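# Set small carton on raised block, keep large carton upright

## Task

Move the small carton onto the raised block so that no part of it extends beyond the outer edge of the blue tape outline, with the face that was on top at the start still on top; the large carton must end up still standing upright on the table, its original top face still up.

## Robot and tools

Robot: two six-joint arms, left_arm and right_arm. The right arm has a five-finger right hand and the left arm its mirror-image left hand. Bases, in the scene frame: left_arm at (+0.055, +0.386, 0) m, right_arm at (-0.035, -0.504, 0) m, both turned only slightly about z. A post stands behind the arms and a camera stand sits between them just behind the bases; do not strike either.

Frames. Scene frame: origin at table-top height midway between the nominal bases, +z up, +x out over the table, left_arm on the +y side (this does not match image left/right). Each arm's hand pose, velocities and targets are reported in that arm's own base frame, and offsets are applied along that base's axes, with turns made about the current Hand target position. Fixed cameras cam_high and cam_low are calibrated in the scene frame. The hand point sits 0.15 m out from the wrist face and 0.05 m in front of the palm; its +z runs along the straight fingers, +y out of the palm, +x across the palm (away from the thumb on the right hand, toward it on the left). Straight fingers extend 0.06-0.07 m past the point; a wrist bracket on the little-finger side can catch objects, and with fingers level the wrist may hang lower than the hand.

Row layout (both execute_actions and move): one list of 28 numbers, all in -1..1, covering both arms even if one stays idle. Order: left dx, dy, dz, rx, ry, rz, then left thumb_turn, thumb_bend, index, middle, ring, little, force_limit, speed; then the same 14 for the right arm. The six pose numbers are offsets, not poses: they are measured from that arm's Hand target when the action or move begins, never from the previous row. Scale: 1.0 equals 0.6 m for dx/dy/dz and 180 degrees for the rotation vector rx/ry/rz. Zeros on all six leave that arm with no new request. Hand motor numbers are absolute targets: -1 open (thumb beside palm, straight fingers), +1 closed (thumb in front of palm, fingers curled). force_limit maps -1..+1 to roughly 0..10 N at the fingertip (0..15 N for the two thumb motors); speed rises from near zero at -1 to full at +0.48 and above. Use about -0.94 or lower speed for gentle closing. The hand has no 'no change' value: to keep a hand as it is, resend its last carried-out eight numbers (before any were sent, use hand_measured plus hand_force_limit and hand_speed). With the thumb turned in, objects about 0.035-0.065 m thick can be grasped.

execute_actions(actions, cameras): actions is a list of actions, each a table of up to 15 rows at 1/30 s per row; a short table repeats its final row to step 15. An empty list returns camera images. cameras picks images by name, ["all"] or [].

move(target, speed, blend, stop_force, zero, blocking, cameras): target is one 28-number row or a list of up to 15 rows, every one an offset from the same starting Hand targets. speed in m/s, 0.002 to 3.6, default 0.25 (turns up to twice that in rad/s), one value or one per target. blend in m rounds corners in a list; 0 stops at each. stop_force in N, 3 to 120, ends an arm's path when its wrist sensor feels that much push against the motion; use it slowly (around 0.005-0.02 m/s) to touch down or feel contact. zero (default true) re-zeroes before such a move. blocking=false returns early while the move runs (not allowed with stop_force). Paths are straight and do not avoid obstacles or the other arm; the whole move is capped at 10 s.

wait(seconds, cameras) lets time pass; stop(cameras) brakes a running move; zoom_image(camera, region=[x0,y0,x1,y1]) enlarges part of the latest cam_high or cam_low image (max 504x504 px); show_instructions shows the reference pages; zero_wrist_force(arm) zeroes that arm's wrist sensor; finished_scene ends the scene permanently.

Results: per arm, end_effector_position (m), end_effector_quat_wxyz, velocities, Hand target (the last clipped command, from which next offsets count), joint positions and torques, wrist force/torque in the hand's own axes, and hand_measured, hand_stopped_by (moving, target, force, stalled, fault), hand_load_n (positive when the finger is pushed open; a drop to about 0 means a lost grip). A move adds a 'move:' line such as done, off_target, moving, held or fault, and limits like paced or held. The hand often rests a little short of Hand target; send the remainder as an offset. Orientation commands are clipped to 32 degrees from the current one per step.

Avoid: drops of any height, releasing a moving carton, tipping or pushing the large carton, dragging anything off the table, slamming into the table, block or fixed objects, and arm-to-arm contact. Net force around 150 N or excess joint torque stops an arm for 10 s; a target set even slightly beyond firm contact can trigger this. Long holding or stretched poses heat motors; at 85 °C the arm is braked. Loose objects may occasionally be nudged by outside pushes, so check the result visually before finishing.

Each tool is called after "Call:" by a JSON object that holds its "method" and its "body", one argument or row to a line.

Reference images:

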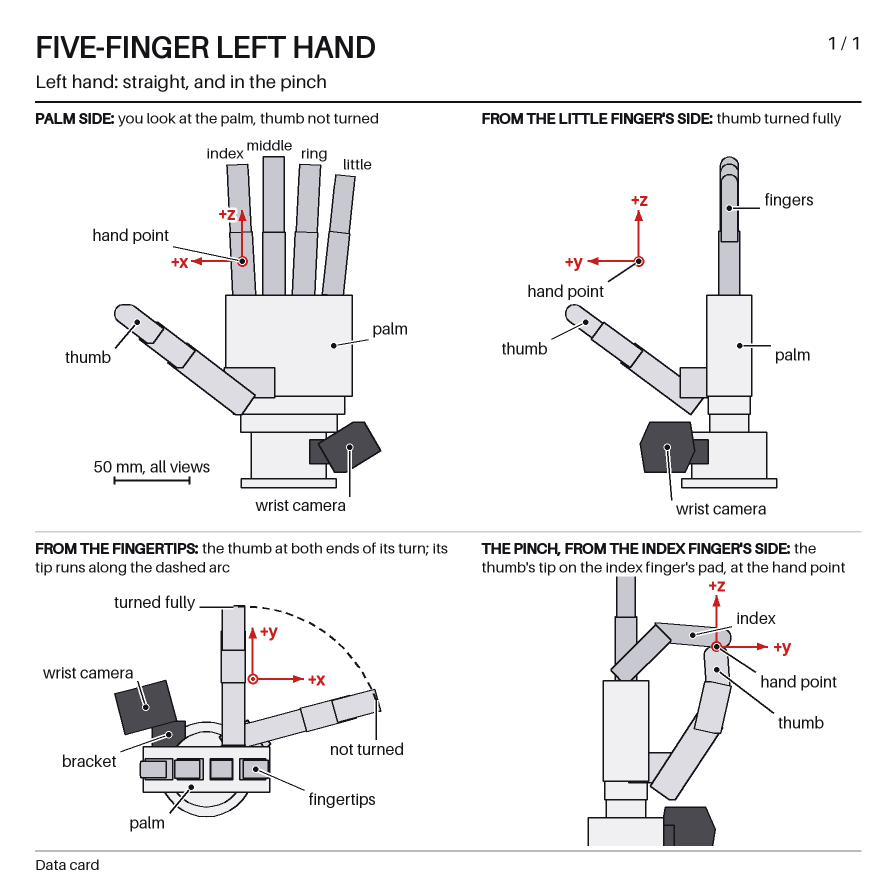

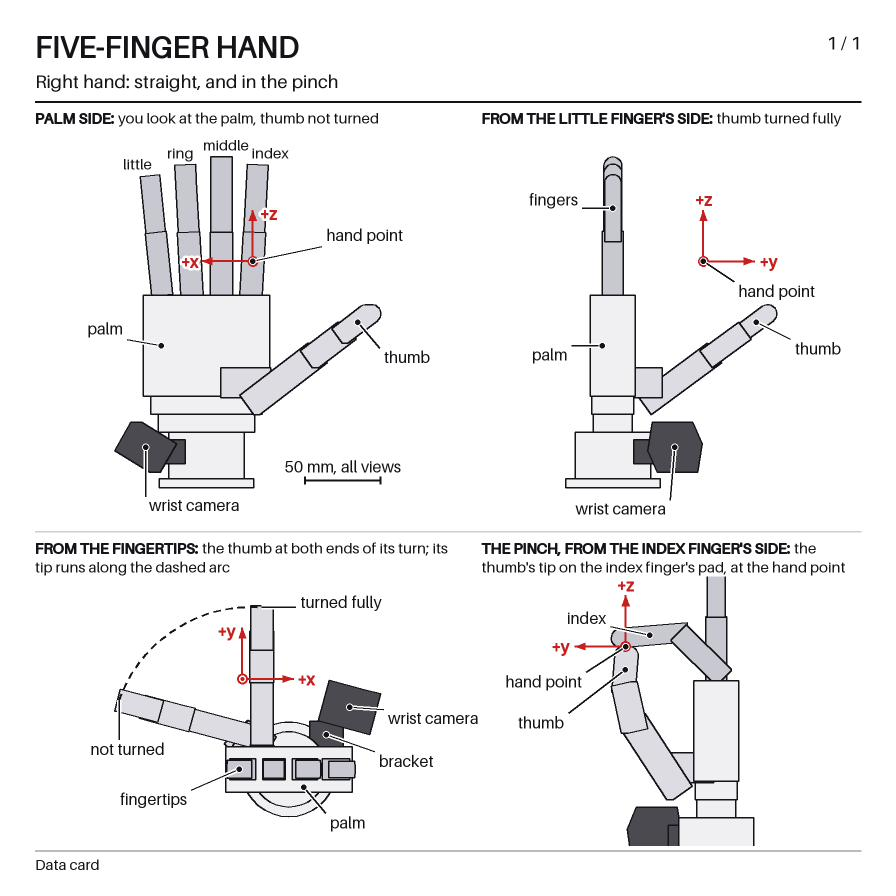

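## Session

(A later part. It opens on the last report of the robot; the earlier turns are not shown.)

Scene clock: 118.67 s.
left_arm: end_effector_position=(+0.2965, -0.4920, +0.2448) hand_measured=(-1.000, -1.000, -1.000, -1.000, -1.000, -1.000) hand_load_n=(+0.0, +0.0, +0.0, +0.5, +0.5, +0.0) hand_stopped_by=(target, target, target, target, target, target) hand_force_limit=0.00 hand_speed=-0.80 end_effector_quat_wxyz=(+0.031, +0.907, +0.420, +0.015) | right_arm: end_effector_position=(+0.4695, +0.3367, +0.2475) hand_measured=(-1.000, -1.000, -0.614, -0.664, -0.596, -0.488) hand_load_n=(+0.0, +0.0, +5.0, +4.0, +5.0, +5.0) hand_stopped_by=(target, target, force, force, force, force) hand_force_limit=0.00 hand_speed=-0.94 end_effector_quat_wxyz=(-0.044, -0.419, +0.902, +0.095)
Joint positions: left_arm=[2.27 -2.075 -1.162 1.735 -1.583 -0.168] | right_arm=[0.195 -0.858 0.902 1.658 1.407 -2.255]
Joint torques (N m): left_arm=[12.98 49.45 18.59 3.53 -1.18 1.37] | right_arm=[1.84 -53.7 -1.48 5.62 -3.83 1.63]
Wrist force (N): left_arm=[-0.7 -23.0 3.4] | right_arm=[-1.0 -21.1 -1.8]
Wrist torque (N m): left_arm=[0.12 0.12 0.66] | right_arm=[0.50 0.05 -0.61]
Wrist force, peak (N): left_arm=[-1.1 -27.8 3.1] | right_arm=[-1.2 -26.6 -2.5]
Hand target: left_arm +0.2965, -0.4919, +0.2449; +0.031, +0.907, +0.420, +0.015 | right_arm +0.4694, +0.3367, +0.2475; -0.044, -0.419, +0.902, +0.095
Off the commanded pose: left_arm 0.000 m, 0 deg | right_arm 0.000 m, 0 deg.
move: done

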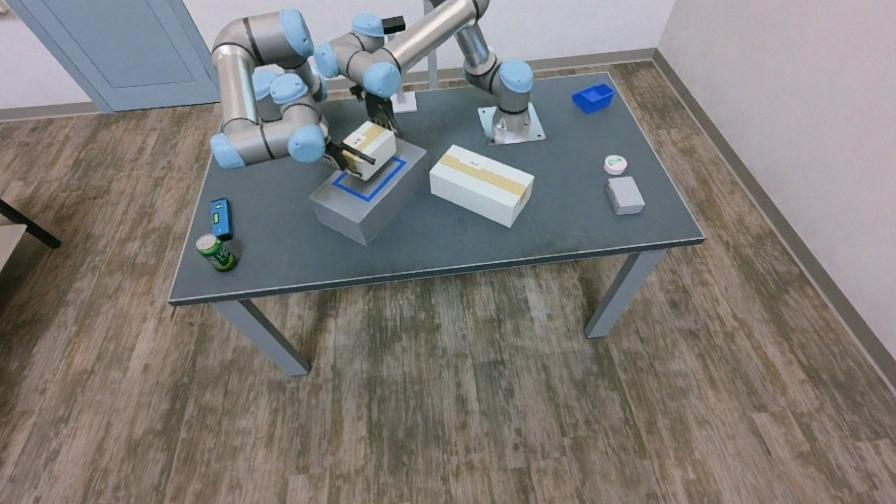

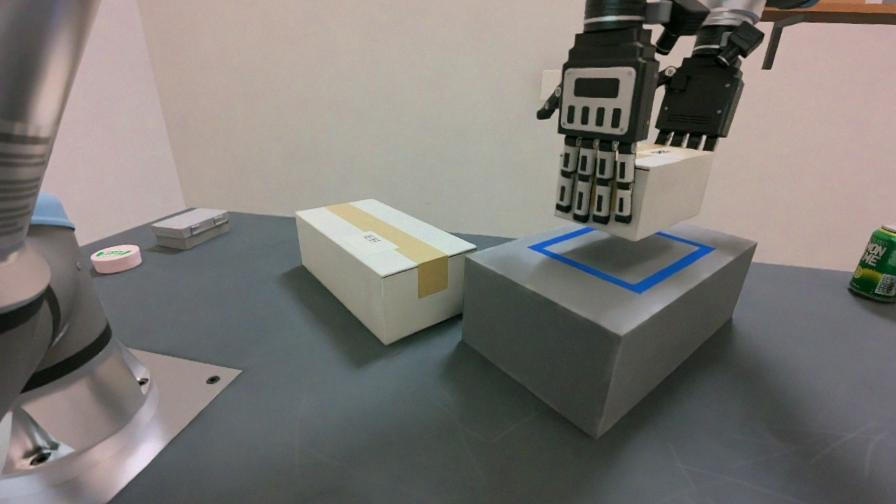

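Call:
{"method": "move", "body": {
  "target": [0,0,-0.0633,0,0,0,-1,-1,-1,-1,-1,-1,0,-0.8,0,0,-0.0633,0,0,0,-1,-1,-0.2,-0.2,-0.2,-0.2,0.0,-0.94],
  "speed": 0.04,
  "cameras": ["all"]
}}

Call:
{"method": "zoom_image", "body": {
  "camera": "cam_high",
  "region": [310, 110, 430, 230]
}}

Call:
{"method": "zoom_image", "body": {
  "camera": "cam_low",
  "region": [500, 120, 740, 360]
}}

Scene clock: 121.57 s.
left_arm: end_effector_position=(+0.2965, -0.4919, +0.2068) hand_measured=(-1.000, -1.000, -1.000, -1.000, -1.000, -1.000) hand_load_n=(+0.0, +0.0, +0.0, +0.5, +0.5, +0.0) hand_stopped_by=(target, target, target, target, target, target) hand_force_limit=0.00 hand_speed=-0.80 end_effector_quat_wxyz=(+0.031, +0.907, +0.420, +0.015) | right_arm: end_effector_position=(+0.4694, +0.3367, +0.2093) hand_measured=(-1.000, -1.000, -0.614, -0.664, -0.596, -0.488) hand_load_n=(+0.0, +0.0, +5.0, +4.0, +5.0, +4.5) hand_stopped_by=(target, target, force, force, force, force) hand_force_limit=0.00 hand_speed=-0.94 end_effector_quat_wxyz=(-0.044, -0.419, +0.902, +0.095)
Joint positions: left_arm=[2.271 -2.089 -1.24 1.825 -1.582 -0.168] | right_arm=[0.195 -0.848 0.983 1.568 1.407 -2.255]
Joint torques (N m): left_arm=[11.7 44.4 33.95 1.05 -0.12 -0.55] | right_arm=[10.55 -51.76 -26.98 8.47 -3.67 -0.58]
Wrist force (N): left_arm=[-1.0 -22.6 3.4] | right_arm=[-1.4 -21.7 -1.3]
Wrist torque (N m): left_arm=[0.15 0.14 0.68] | right_arm=[0.39 0.06 -0.64]
Wrist force, peak (N): left_arm=[-1.0 -24.2 2.9] | right_arm=[-1.5 -23.0 -1.5]
Hand target: left_arm +0.2965, -0.4919, +0.2069; +0.031, +0.907, +0.420, +0.015 | right_arm +0.4694, +0.3367, +0.2095; -0.044, -0.419, +0.902, +0.095
Off the commanded pose: left_arm 0.000 m, 0 deg | right_arm 0.000 m, 0 deg.
move: done

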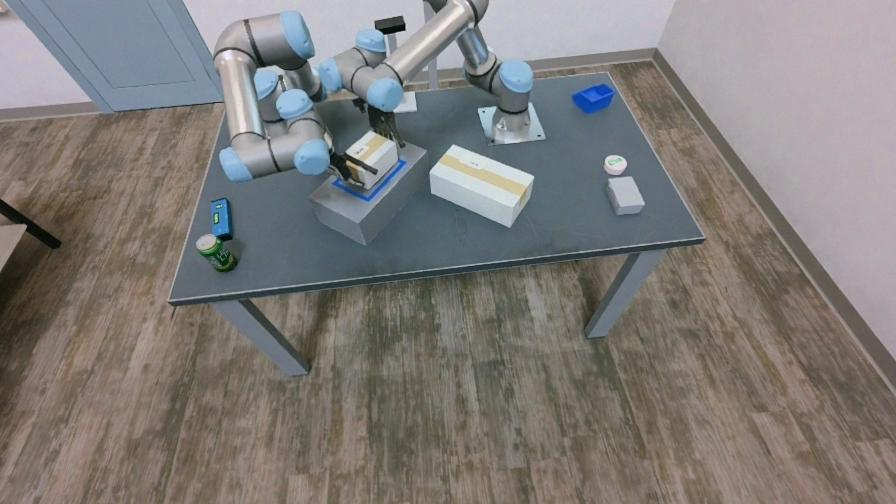

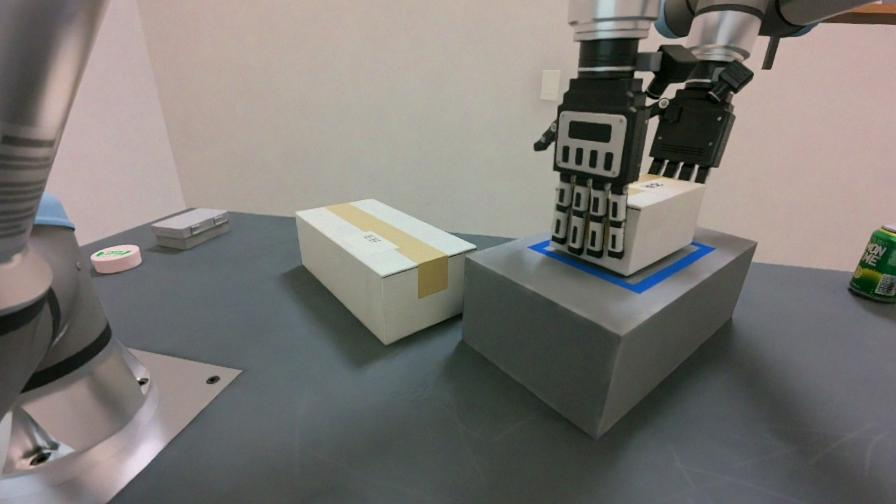

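Scaled by 4.200 from the camera's image (finer frame: 1280x720).

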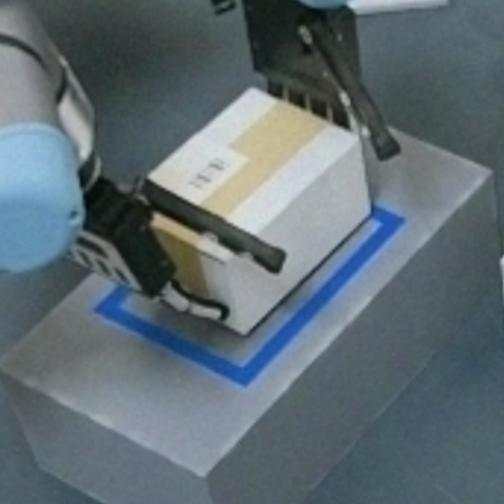

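Scaled by 2.100 from the camera's image (finer frame: 1280x720).

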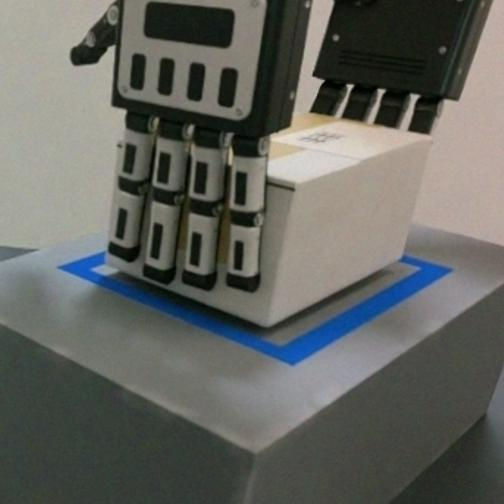

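Call:
{"method": "zoom_image", "body": {
  "camera": "cam_high",
  "region": [340, 125, 415, 200]
}}

Call:
{"method": "zoom_image", "body": {
  "camera": "cam_low",
  "region": [540, 160, 720, 300]
}}

Scaled by 6.720 from the camera's image (finer frame: 1280x720).

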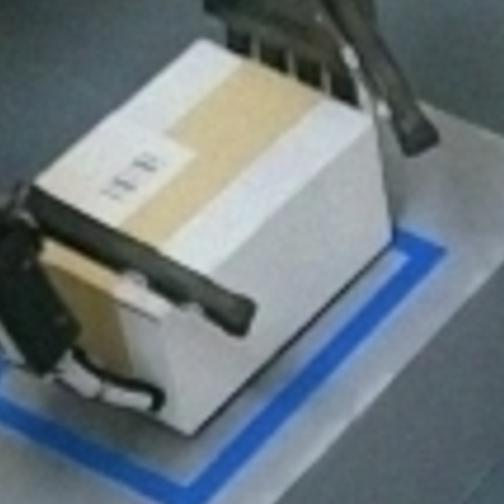

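Scaled by 2.800 from the camera's image (finer frame: 1280x720).

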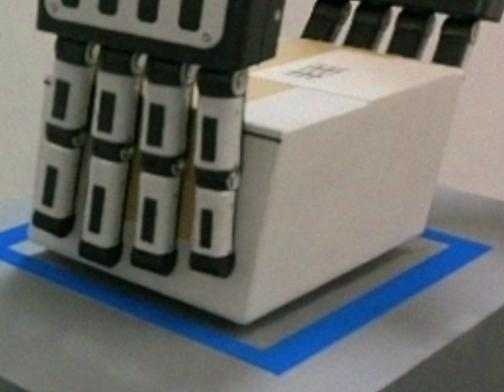

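Call:
{"method": "move", "body": {
  "target": [0.0056,-0.0121,0,0,0,0,-1,-1,-1,-1,-1,-1,0,-0.8,0.0055,-0.0121,-0.01,0,0,0,-1,-1,-0.2,-0.2,-0.2,-0.2,0.0,-0.94],
  "speed": 0.02,
  "cameras": ["all"]
}}

Call:
{"method": "zoom_image", "body": {
  "camera": "cam_high",
  "region": [340, 125, 415, 200]
}}

Call:
{"method": "zoom_image", "body": {
  "camera": "cam_low",
  "region": [540, 160, 720, 300]
}}

Scene clock: 129.20 s.
left_arm: end_effector_position=(+0.2999, -0.4992, +0.2069) hand_measured=(-1.000, -1.000, -1.000, -1.000, -1.000, -1.000) hand_load_n=(+0.0, +0.0, +0.0, +0.5, +0.0, +0.0) hand_stopped_by=(target, target, target, target, target, target) hand_force_limit=0.00 hand_speed=-0.80 end_effector_quat_wxyz=(+0.031, +0.907, +0.420, +0.015) | right_arm: end_effector_position=(+0.4728, +0.3293, +0.2034) hand_measured=(-1.000, -1.000, -0.614, -0.664, -0.596, -0.488) hand_load_n=(+0.0, +0.0, +5.5, +3.5, +5.5, +6.0) hand_stopped_by=(target, target, force, force, force, force) hand_force_limit=0.00 hand_speed=-0.94 end_effector_quat_wxyz=(-0.044, -0.419, +0.902, +0.095)
Joint positions: left_arm=[2.266 -2.109 -1.208 1.814 -1.583 -0.172] | right_arm=[0.181 -0.845 0.995 1.556 1.409 -2.269]
Joint torques (N m): left_arm=[2.51 50.29 20.51 4.18 -2.1 -1.18] | right_arm=[16.02 -43.41 -12.67 7.27 -3.17 1.32]
Wrist force (N): left_arm=[0.5 -25.6 2.7] | right_arm=[0.9 -24.5 -1.7]
Wrist torque (N m): left_arm=[0.24 0.12 0.85] | right_arm=[0.32 -0.05 -0.64]
Wrist force, peak (N): left_arm=[0.3 -26.9 2.5] | right_arm=[0.9 -26.6 -1.8]
Hand target: left_arm +0.2999, -0.4992, +0.2069; +0.031, +0.907, +0.420, +0.015 | right_arm +0.4727, +0.3294, +0.2035; -0.044, -0.419, +0.902, +0.095
Off the commanded pose: left_arm 0.000 m, 0 deg | right_arm 0.000 m, 0 deg.
move: done

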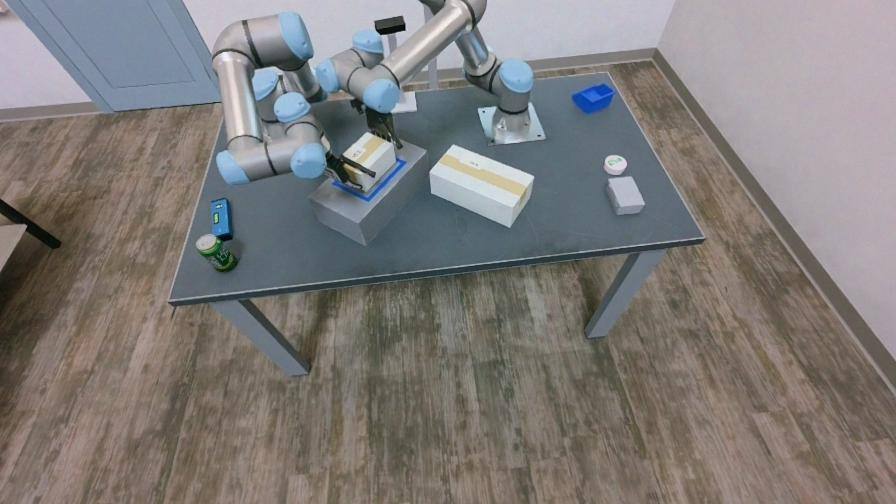

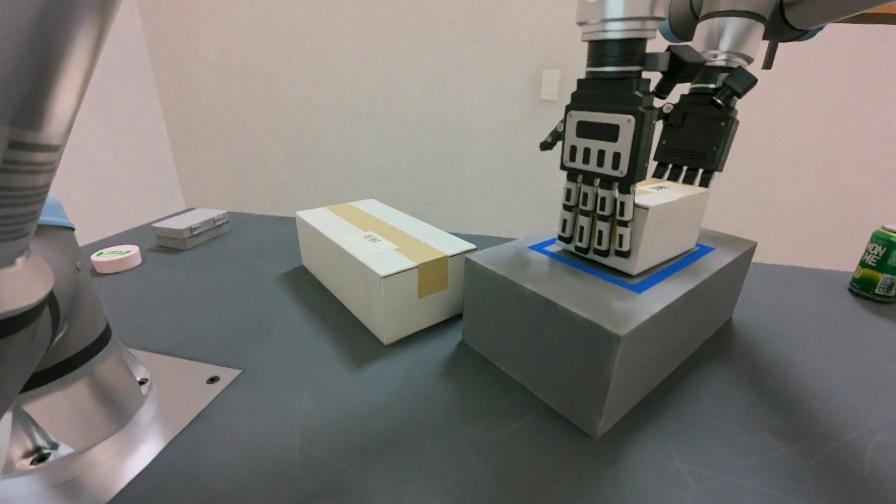

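Scaled by 6.720 from the camera's image (finer frame: 1280x720).

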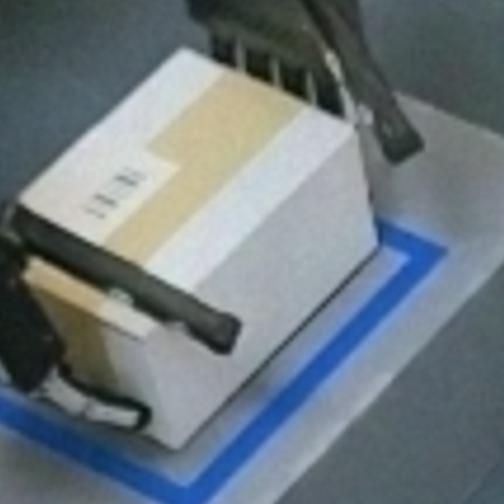

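Scaled by 2.800 from the camera's image (finer frame: 1280x720).

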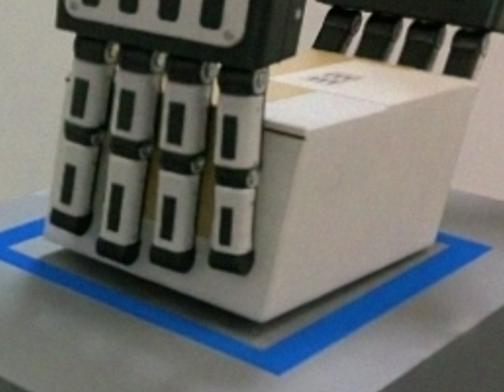

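Call:
{"method": "move", "body": {
  "target": [-0.006,0.0053,-0.0067,0,0,0,-1,-1,-1,-1,-1,-1,0,-0.8,-0.006,0.0053,-0.0067,0,0,0,-1,-1,-0.2,-0.2,-0.2,-0.2,0.0,-0.94],
  "speed": 0.02,
  "cameras": ["all"]
}}

Call:
{"method": "zoom_image", "body": {
  "camera": "cam_high",
  "region": [340, 125, 415, 200]
}}

Call:
{"method": "zoom_image", "body": {
  "camera": "cam_low",
  "region": [540, 160, 720, 300]
}}

Scene clock: 131.33 s.
left_arm: end_effector_position=(+0.2962, -0.4959, +0.2030) hand_measured=(-1.000, -1.000, -1.000, -1.000, -1.000, -1.000) hand_load_n=(+0.0, -0.5, +0.0, +1.0, +0.5, +0.0) hand_stopped_by=(target, target, target, target, target, target) hand_force_limit=0.00 hand_speed=-0.80 end_effector_quat_wxyz=(+0.031, +0.907, +0.420, +0.015) | right_arm: end_effector_position=(+0.4691, +0.3327, +0.1995) hand_measured=(-1.000, -1.000, -0.614, -0.664, -0.596, -0.488) hand_load_n=(+0.0, +0.0, +3.0, +1.5, +3.5, +4.0) hand_stopped_by=(target, target, force, force, force, force) hand_force_limit=0.00 hand_speed=-0.94 end_effector_quat_wxyz=(-0.044, -0.419, +0.902, +0.095)
Joint positions: left_arm=[2.265 -2.099 -1.233 1.83 -1.583 -0.173] | right_arm=[0.188 -0.85 1.012 1.542 1.408 -2.262]
Joint torques (N m): left_arm=[1.37 31.23 37.42 3.34 -2.31 -1.49] | right_arm=[8.77 -33.03 -19.29 6.43 -7.62 -0.88]
Wrist force (N): left_arm=[0.2 -30.2 2.7] | right_arm=[-0.3 -28.1 -18.2]
Wrist torque (N m): left_arm=[0.40 0.15 1.01] | right_arm=[0.79 0.45 -0.91]
Wrist force, peak (N): left_arm=[0.2 -30.2 2.7] | right_arm=[-0.3 -28.1 -18.2]
Hand target: left_arm +0.2963, -0.4960, +0.2029; +0.031, +0.907, +0.420, +0.015 | right_arm +0.4691, +0.3326, +0.1995; -0.044, -0.419, +0.902, +0.095
Off the commanded pose: left_arm 0.000 m, 0 deg | right_arm 0.000 m, 0 deg.
move: done

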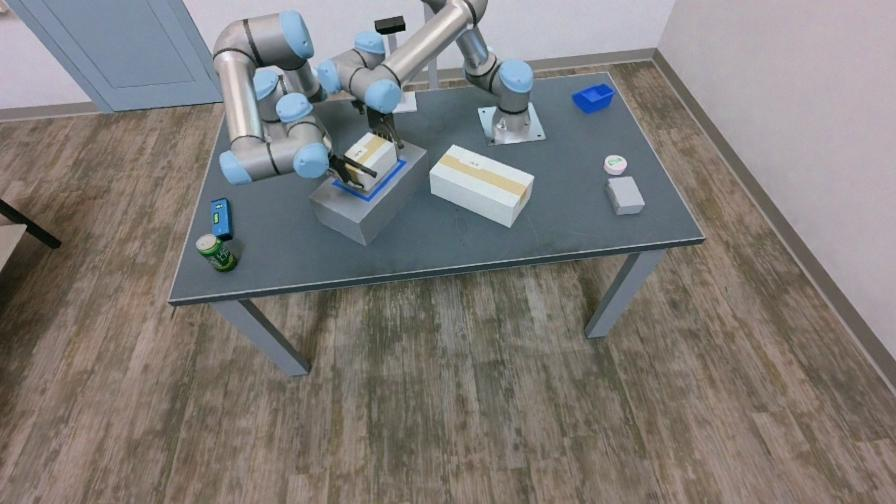

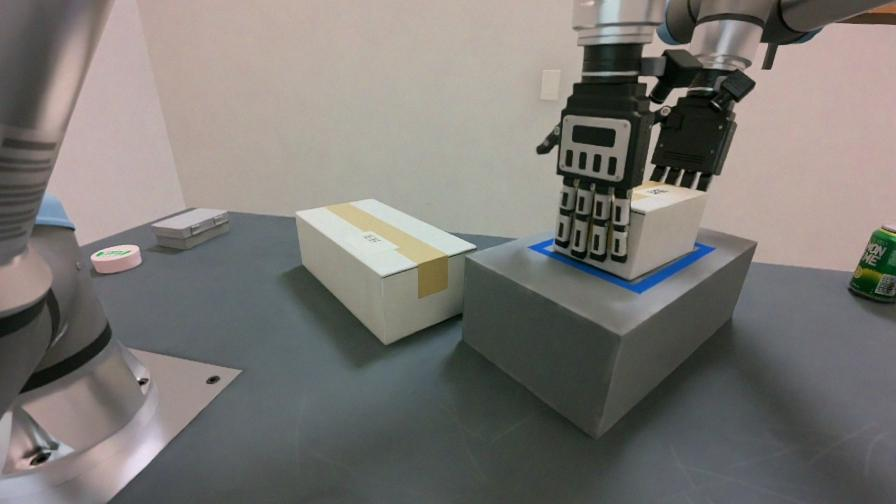

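Scaled by 6.720 from the camera's image (finer frame: 1280x720).

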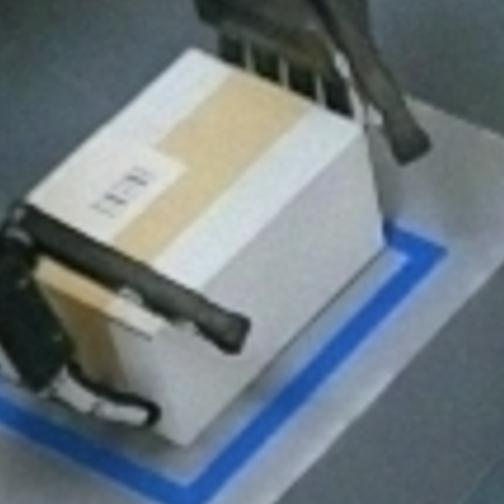

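Scaled by 2.800 from the camera's image (finer frame: 1280x720).

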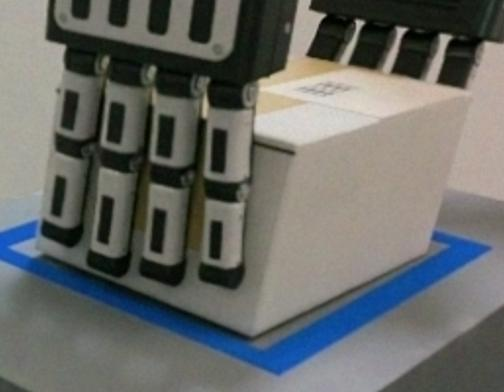

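Call:
{"method": "move", "body": {
  "target": [0,0,-0.005,0,0,0,-1,-1,-1,-1,-1,-1,0,-0.8,0,0,0.0025,0,0,0,-1,-1,-0.2,-0.2,-0.2,-0.2,0.0,-0.94],
  "speed": 0.01
}}

Scene clock: 132.60 s.
left_arm: end_effector_position=(+0.2963, -0.4960, +0.1998) hand_measured=(-1.000, -1.000, -1.000, -1.000, -1.000, -1.000) hand_load_n=(+0.0, +0.0, +0.0, +0.5, +0.5, +0.0) hand_stopped_by=(target, target, target, target, target, target) hand_force_limit=0.00 hand_speed=-0.80 end_effector_quat_wxyz=(+0.031, +0.907, +0.420, +0.015) | right_arm: end_effector_position=(+0.4691, +0.3326, +0.2010) hand_measured=(-1.000, -1.000, -0.614, -0.664, -0.596, -0.488) hand_load_n=(+0.0, +0.0, +4.5, +4.0, +4.5, +4.5) hand_stopped_by=(target, target, force, force, force, force) hand_force_limit=0.00 hand_speed=-0.94 end_effector_quat_wxyz=(-0.044, -0.419, +0.902, +0.095)
Joint positions: left_arm=[2.265 -2.101 -1.239 1.837 -1.583 -0.173] | right_arm=[0.188 -0.85 1.009 1.545 1.408 -2.262]
Joint torques (N m): left_arm=[10.97 30.9 25.02 2.51 -2.01 1.39] | right_arm=[5.04 -53.5 -23.23 7.88 -6.52 -1.33]
Wrist force (N): left_arm=[-1.5 -22.6 0.6] | right_arm=[-1.3 -21.7 -1.4]
Wrist torque (N m): left_arm=[0.38 0.09 0.69] | right_arm=[0.43 0.03 -0.71]
Wrist force, peak (N): left_arm=[0.0 -31.6 1.5] | right_arm=[0.1 -28.4 -17.7]
Hand target: left_arm +0.2963, -0.4960, +0.1999; +0.031, +0.907, +0.420, +0.015 | right_arm +0.4691, +0.3326, +0.2010; -0.044, -0.419, +0.902, +0.095
Off the commanded pose: left_arm 0.000 m, 0 deg | right_arm 0.000 m, 0 deg.
move: done

Call:
{"method": "move", "body": {
  "target": [0,0,-0.0012,0,0,0,-1,-1,-1,-1,-1,-1,0,-0.8,0,0,-0.0012,0,0,0,-1,-1,-0.2,-0.2,-0.2,-0.2,0.0,-0.94],
  "speed": 0.01,
  "cameras": ["all"]
}}

Call:
{"method": "zoom_image", "body": {
  "camera": "cam_high",
  "region": [340, 125, 415, 200]
}}

Call:
{"method": "zoom_image", "body": {
  "camera": "cam_low",
  "region": [540, 160, 720, 300]
}}

Scene clock: 133.70 s.
left_arm: end_effector_position=(+0.2963, -0.4960, +0.1992) hand_measured=(-1.000, -1.000, -1.000, -1.000, -1.000, -1.000) hand_load_n=(+0.0, +0.0, +0.0, +0.5, +0.5, +0.0) hand_stopped_by=(target, target, target, target, target, target) hand_force_limit=0.00 hand_speed=-0.80 end_effector_quat_wxyz=(+0.031, +0.907, +0.420, +0.015) | right_arm: end_effector_position=(+0.4692, +0.3326, +0.2003) hand_measured=(-1.000, -1.000, -0.614, -0.664, -0.596, -0.488) hand_load_n=(+0.0, +0.0, +4.5, +4.0, +5.0, +5.0) hand_stopped_by=(target, target, force, force, force, force) hand_force_limit=0.00 hand_speed=-0.94 end_effector_quat_wxyz=(-0.044, -0.419, +0.902, +0.095)
Joint positions: left_arm=[2.265 -2.101 -1.24 1.838 -1.583 -0.173] | right_arm=[0.188 -0.85 1.01 1.544 1.408 -2.262]
Joint torques (N m): left_arm=[12.97 20.87 14.74 3.67 -0.89 1.42] | right_arm=[3.93 -37 -2.49 7.14 -5.49 -1.28]
Wrist force (N): left_arm=[-1.5 -20.8 -14.5] | right_arm=[0.2 -24.3 -5.0]
Wrist torque (N m): left_arm=[1.08 -0.40 0.62] | right_arm=[0.37 0.00 -0.76]
Wrist force, peak (N): left_arm=[-1.8 -21.4 -14.4] | right_arm=[-0.3 -25.4 -3.8]
Hand target: left_arm +0.2963, -0.4960, +0.1992; +0.031, +0.907, +0.420, +0.015 | right_arm +0.4691, +0.3326, +0.2003; -0.044, -0.419, +0.902, +0.095
Off the commanded pose: left_arm 0.000 m, 0 deg | right_arm 0.000 m, 0 deg.
move: done

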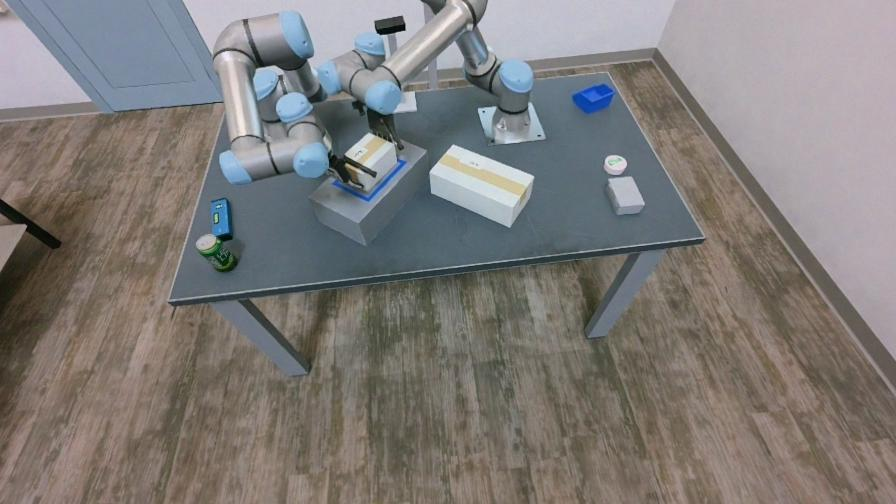

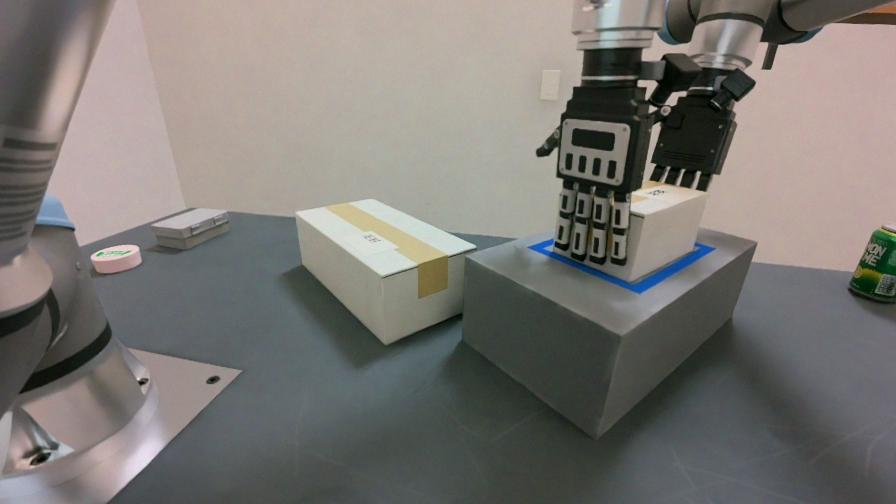

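Scaled by 6.720 from the camera's image (finer frame: 1280x720).

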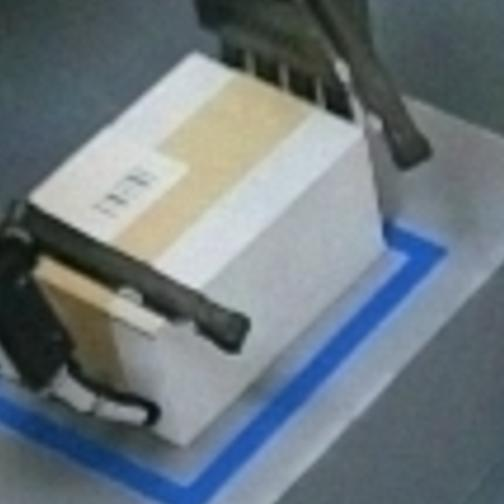

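Scaled by 2.800 from the camera's image (finer frame: 1280x720).

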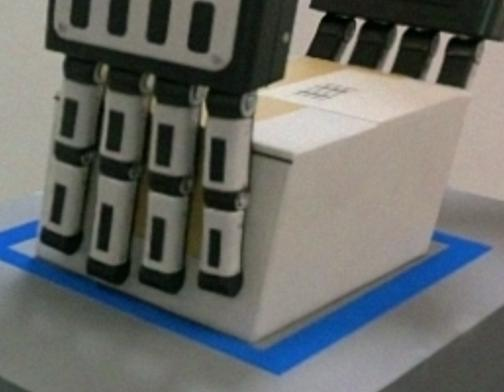

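Call:
{"method": "move", "body": {
  "target": [0,0,0.0013,0,0,0,-1,-1,-1,-1,-1,-1,0,-0.8,0,0,0,0,0,0,-1,-1,-0.2,-0.2,-0.2,-0.2,0.0,-0.94],
  "speed": 0.01
}}

Call:
{"method": "move", "body": {
  "target": [0,0,0,0,0,0,-1,-1,-1,-1,-1,-1,0,-0.8,0,0,0,0,0,0,-1,-1,-0.75,-0.75,-0.75,-0.75,0.0,-0.9],
  "speed": 0.05,
  "cameras": ["all"]
}}

Call:
{"method": "zoom_image", "body": {
  "camera": "cam_high",
  "region": [340, 125, 415, 200]
}}

Call:
{"method": "zoom_image", "body": {
  "camera": "cam_low",
  "region": [540, 160, 720, 300]
}}

Scene clock: 135.77 s.
left_arm: end_effector_position=(+0.2963, -0.4960, +0.1999) hand_measured=(-1.000, -1.000, -1.000, -1.000, -1.000, -1.000) hand_load_n=(+0.0, +0.0, +0.0, +0.5, +0.5, +0.0) hand_stopped_by=(target, target, target, target, target, target) hand_force_limit=0.00 hand_speed=-0.80 end_effector_quat_wxyz=(+0.031, +0.907, +0.420, +0.015) | right_arm: end_effector_position=(+0.4691, +0.3326, +0.2003) hand_measured=(-1.000, -1.000, -0.614, -0.664, -0.596, -0.488) hand_load_n=(+0.0, +0.0, +4.5, +4.0, +5.0, +5.0) hand_stopped_by=(target, target, force, force, force, force) hand_force_limit=0.00 hand_speed=-0.94 end_effector_quat_wxyz=(-0.044, -0.419, +0.902, +0.095)
Joint positions: left_arm=[2.265 -2.101 -1.238 1.836 -1.583 -0.173] | right_arm=[0.188 -0.85 1.01 1.544 1.408 -2.262]
Joint torques (N m): left_arm=[10.34 50.79 35.54 3.48 -0.09 1.45] | right_arm=[4.21 -38.95 -3.6 7.63 -3.66 -1.1]
Wrist force (N): left_arm=[-0.2 -24.2 2.5] | right_arm=[-0.8 -21.8 -3.0]
Wrist torque (N m): left_arm=[0.12 0.09 0.80] | right_arm=[0.42 0.02 -0.73]
Wrist force, peak (N): left_arm=[-1.2 -20.7 -14.5] | right_arm=[0.1 -25.6 -4.0]
Hand target: left_arm +0.2963, -0.4960, +0.2000; +0.031, +0.907, +0.420, +0.015 | right_arm +0.4691, +0.3326, +0.2003; -0.044, -0.419, +0.902, +0.095
Off the commanded pose: left_arm 0.000 m, 0 deg | right_arm 0.000 m, 0 deg.
move: done

Scene clock: 136.97 s.
left_arm: end_effector_position=(+0.2963, -0.4960, +0.2000) hand_measured=(-1.000, -1.000, -1.000, -1.000, -1.000, -1.000) hand_load_n=(+0.0, +0.0, +0.0, +0.0, +0.0, +0.0) hand_stopped_by=(target, target, target, target, target, target) hand_force_limit=0.00 hand_speed=-0.80 end_effector_quat_wxyz=(+0.031, +0.907, +0.420, +0.015) | right_arm: end_effector_position=(+0.4691, +0.3326, +0.2003) hand_measured=(-1.000, -1.000, -0.750, -0.750, -0.750, -0.750) hand_load_n=(+0.0, +0.0, +0.0, +0.0, +0.0, +0.0) hand_stopped_by=(target, target, target, target, target, target) hand_force_limit=0.00 hand_speed=-0.90 end_effector_quat_wxyz=(-0.044, -0.419, +0.902, +0.095)
Joint positions: left_arm=[2.265 -2.101 -1.238 1.836 -1.583 -0.173] | right_arm=[0.188 -0.85 1.01 1.544 1.408 -2.262]
Joint torques (N m): left_arm=[-1.15 43.04 12.5 -3.36 -0.12 1.35] | right_arm=[4.85 -44.63 -10.71 1.14 -1.1 -1.21]
Wrist force (N): left_arm=[0.1 -0.9 0.6] | right_arm=[0.1 0.5 0.4]
Wrist torque (N m): left_arm=[0.23 0.10 0.05] | right_arm=[0.21 -0.01 -0.03]
Wrist force, peak (N): left_arm=[-0.5 -24.6 2.3] | right_arm=[-1.3 -22.4 -2.2]
Hand target: left_arm +0.2963, -0.4960, +0.2000; +0.031, +0.907, +0.420, +0.015 | right_arm +0.4691, +0.3326, +0.2003; -0.044, -0.419, +0.902, +0.095
Off the commanded pose: left_arm 0.000 m, 0 deg | right_arm 0.000 m, 0 deg.
move: done

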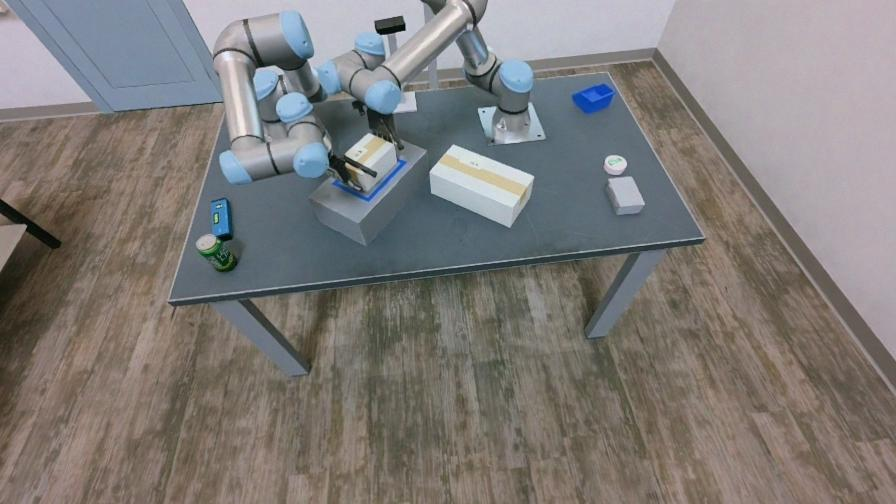

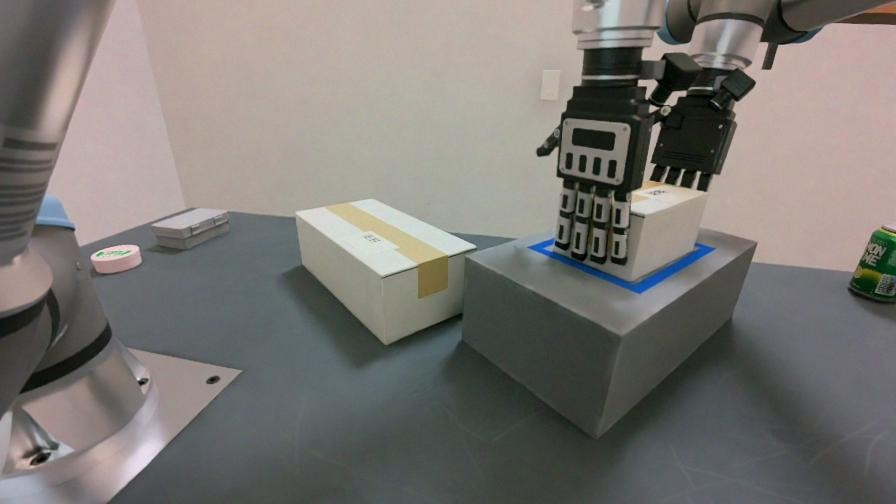

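Scaled by 6.720 from the camera's image (finer frame: 1280x720).

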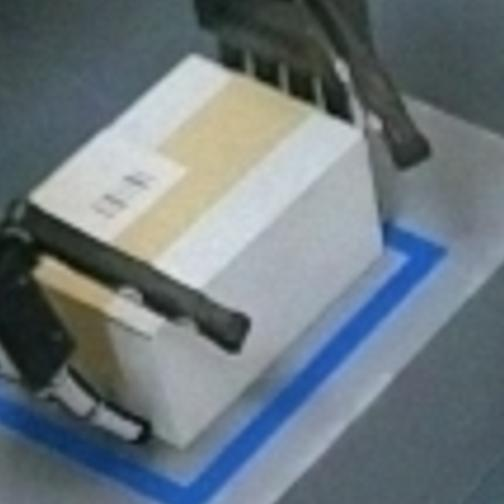

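Scaled by 2.800 from the camera's image (finer frame: 1280x720).

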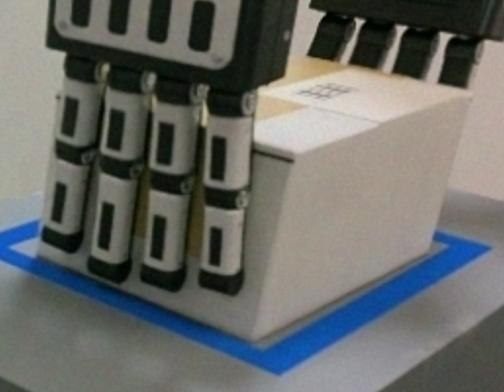

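Call:
{"method": "move", "body": {
  "target": [
    [-0.0638,0.0536,0,0,0,0,-1,-1,-1,-1,-1,-1,0,-0.8,0.0635,-0.054,0,0,0,0,-1,-1,-0.75,-0.75,-0.75,-0.75,0.0,-0.9],
    [-0.0766,0.0643,0.25,0,0,0,-1,-1,-1,-1,-1,-1,0,-0.8,0.0762,-0.0648,0.25,0,0,0,-1,-1,-0.75,-0.75,-0.75,-0.75,0.0,-0.9]
  ],
  "speed": [0.05, 0.15],
  "blend": 0.005,
  "cameras": ["all"]
}}

Call:
{"method": "zoom_image", "body": {
  "camera": "cam_high",
  "region": [300, 110, 440, 250]
}}

Call:
{"method": "zoom_image", "body": {
  "camera": "cam_low",
  "region": [500, 140, 740, 340]
}}

Scene clock: 140.93 s.
left_arm: end_effector_position=(+0.2503, -0.4574, +0.3499) hand_measured=(-1.000, -1.000, -1.000, -1.000, -1.000, -1.000) hand_load_n=(+0.0, +0.0, +0.0, +0.0, +0.0, +0.0) hand_stopped_by=(target, target, target, target, target, target) hand_force_limit=0.00 hand_speed=-0.80 end_effector_quat_wxyz=(+0.031, +0.907, +0.420, +0.015) | right_arm: end_effector_position=(+0.5149, +0.2937, +0.3502) hand_measured=(-1.000, -1.000, -0.750, -0.750, -0.750, -0.750) hand_load_n=(+0.0, +0.0, +0.0, +0.0, +0.0, +0.5) hand_stopped_by=(target, target, target, target, target, target) hand_force_limit=0.00 hand_speed=-0.90 end_effector_quat_wxyz=(-0.044, -0.419, +0.902, +0.095)
Joint positions: left_arm=[2.241 -1.941 -1.089 1.527 -1.584 -0.197] | right_arm=[0.11 -0.685 0.33 2.071 1.419 -2.34]
Joint torques (N m): left_arm=[-4.45 27.81 25.39 -3.41 -1.15 -1.13] | right_arm=[7.43 -53.93 -11.25 2.38 0.95 -0.07]
Wrist force (N): left_arm=[0.3 -0.2 0.1] | right_arm=[0.0 0.8 0.3]
Wrist torque (N m): left_arm=[0.21 0.12 0.01] | right_arm=[0.24 0.00 0.14]
Wrist force, peak (N): left_arm=[0.7 -0.9 1.6] | right_arm=[0.1 0.1 1.5]
Hand target: left_arm +0.2503, -0.4574, +0.3500; +0.031, +0.907, +0.420, +0.015 | right_arm +0.5149, +0.2937, +0.3503; -0.044, -0.419, +0.902, +0.095
Off the commanded pose: left_arm 0.000 m, 0 deg | right_arm 0.000 m, 0 deg.
move: done

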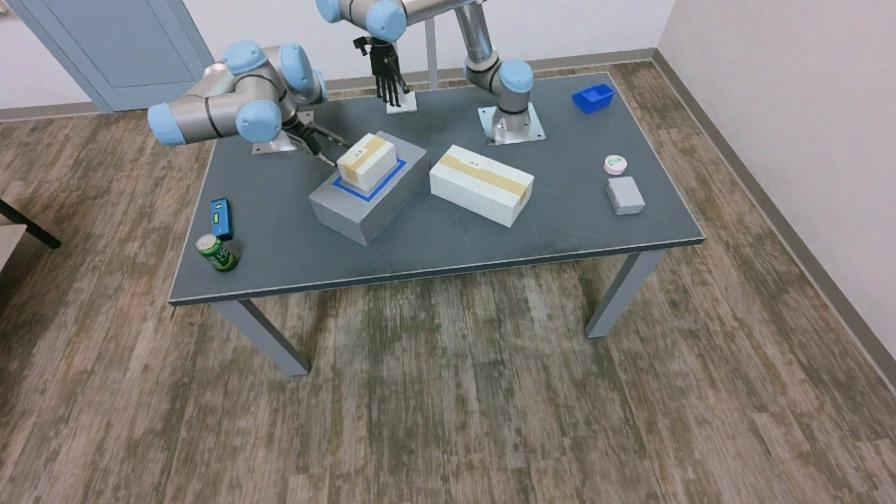

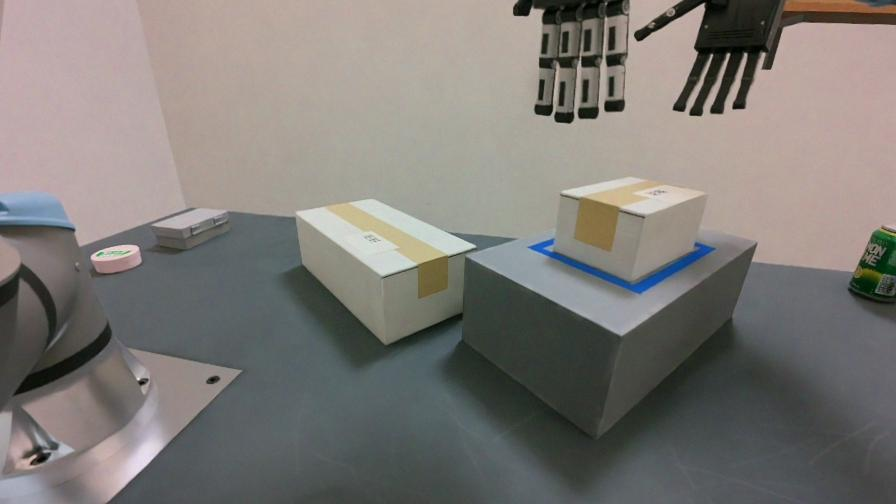

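Scaled by 3.600 from the camera's image (finer frame: 1280x720).

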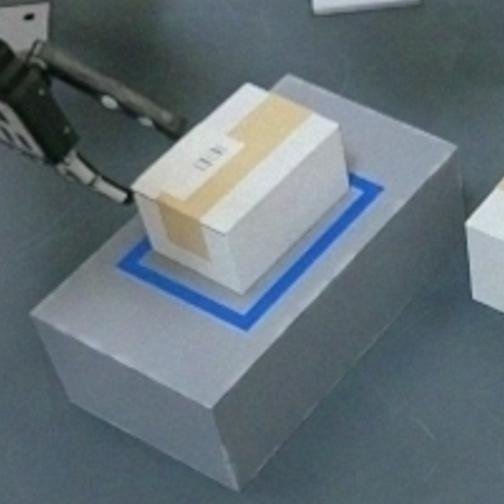

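Scaled by 2.100 from the camera's image (finer frame: 1280x720).

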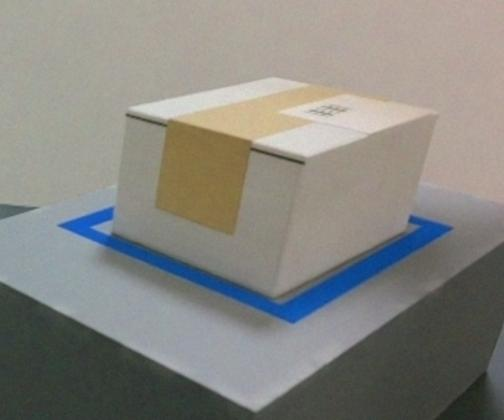

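Call:
{"method": "finished_scene", "body": {

}}

The scene is finished: the task was done.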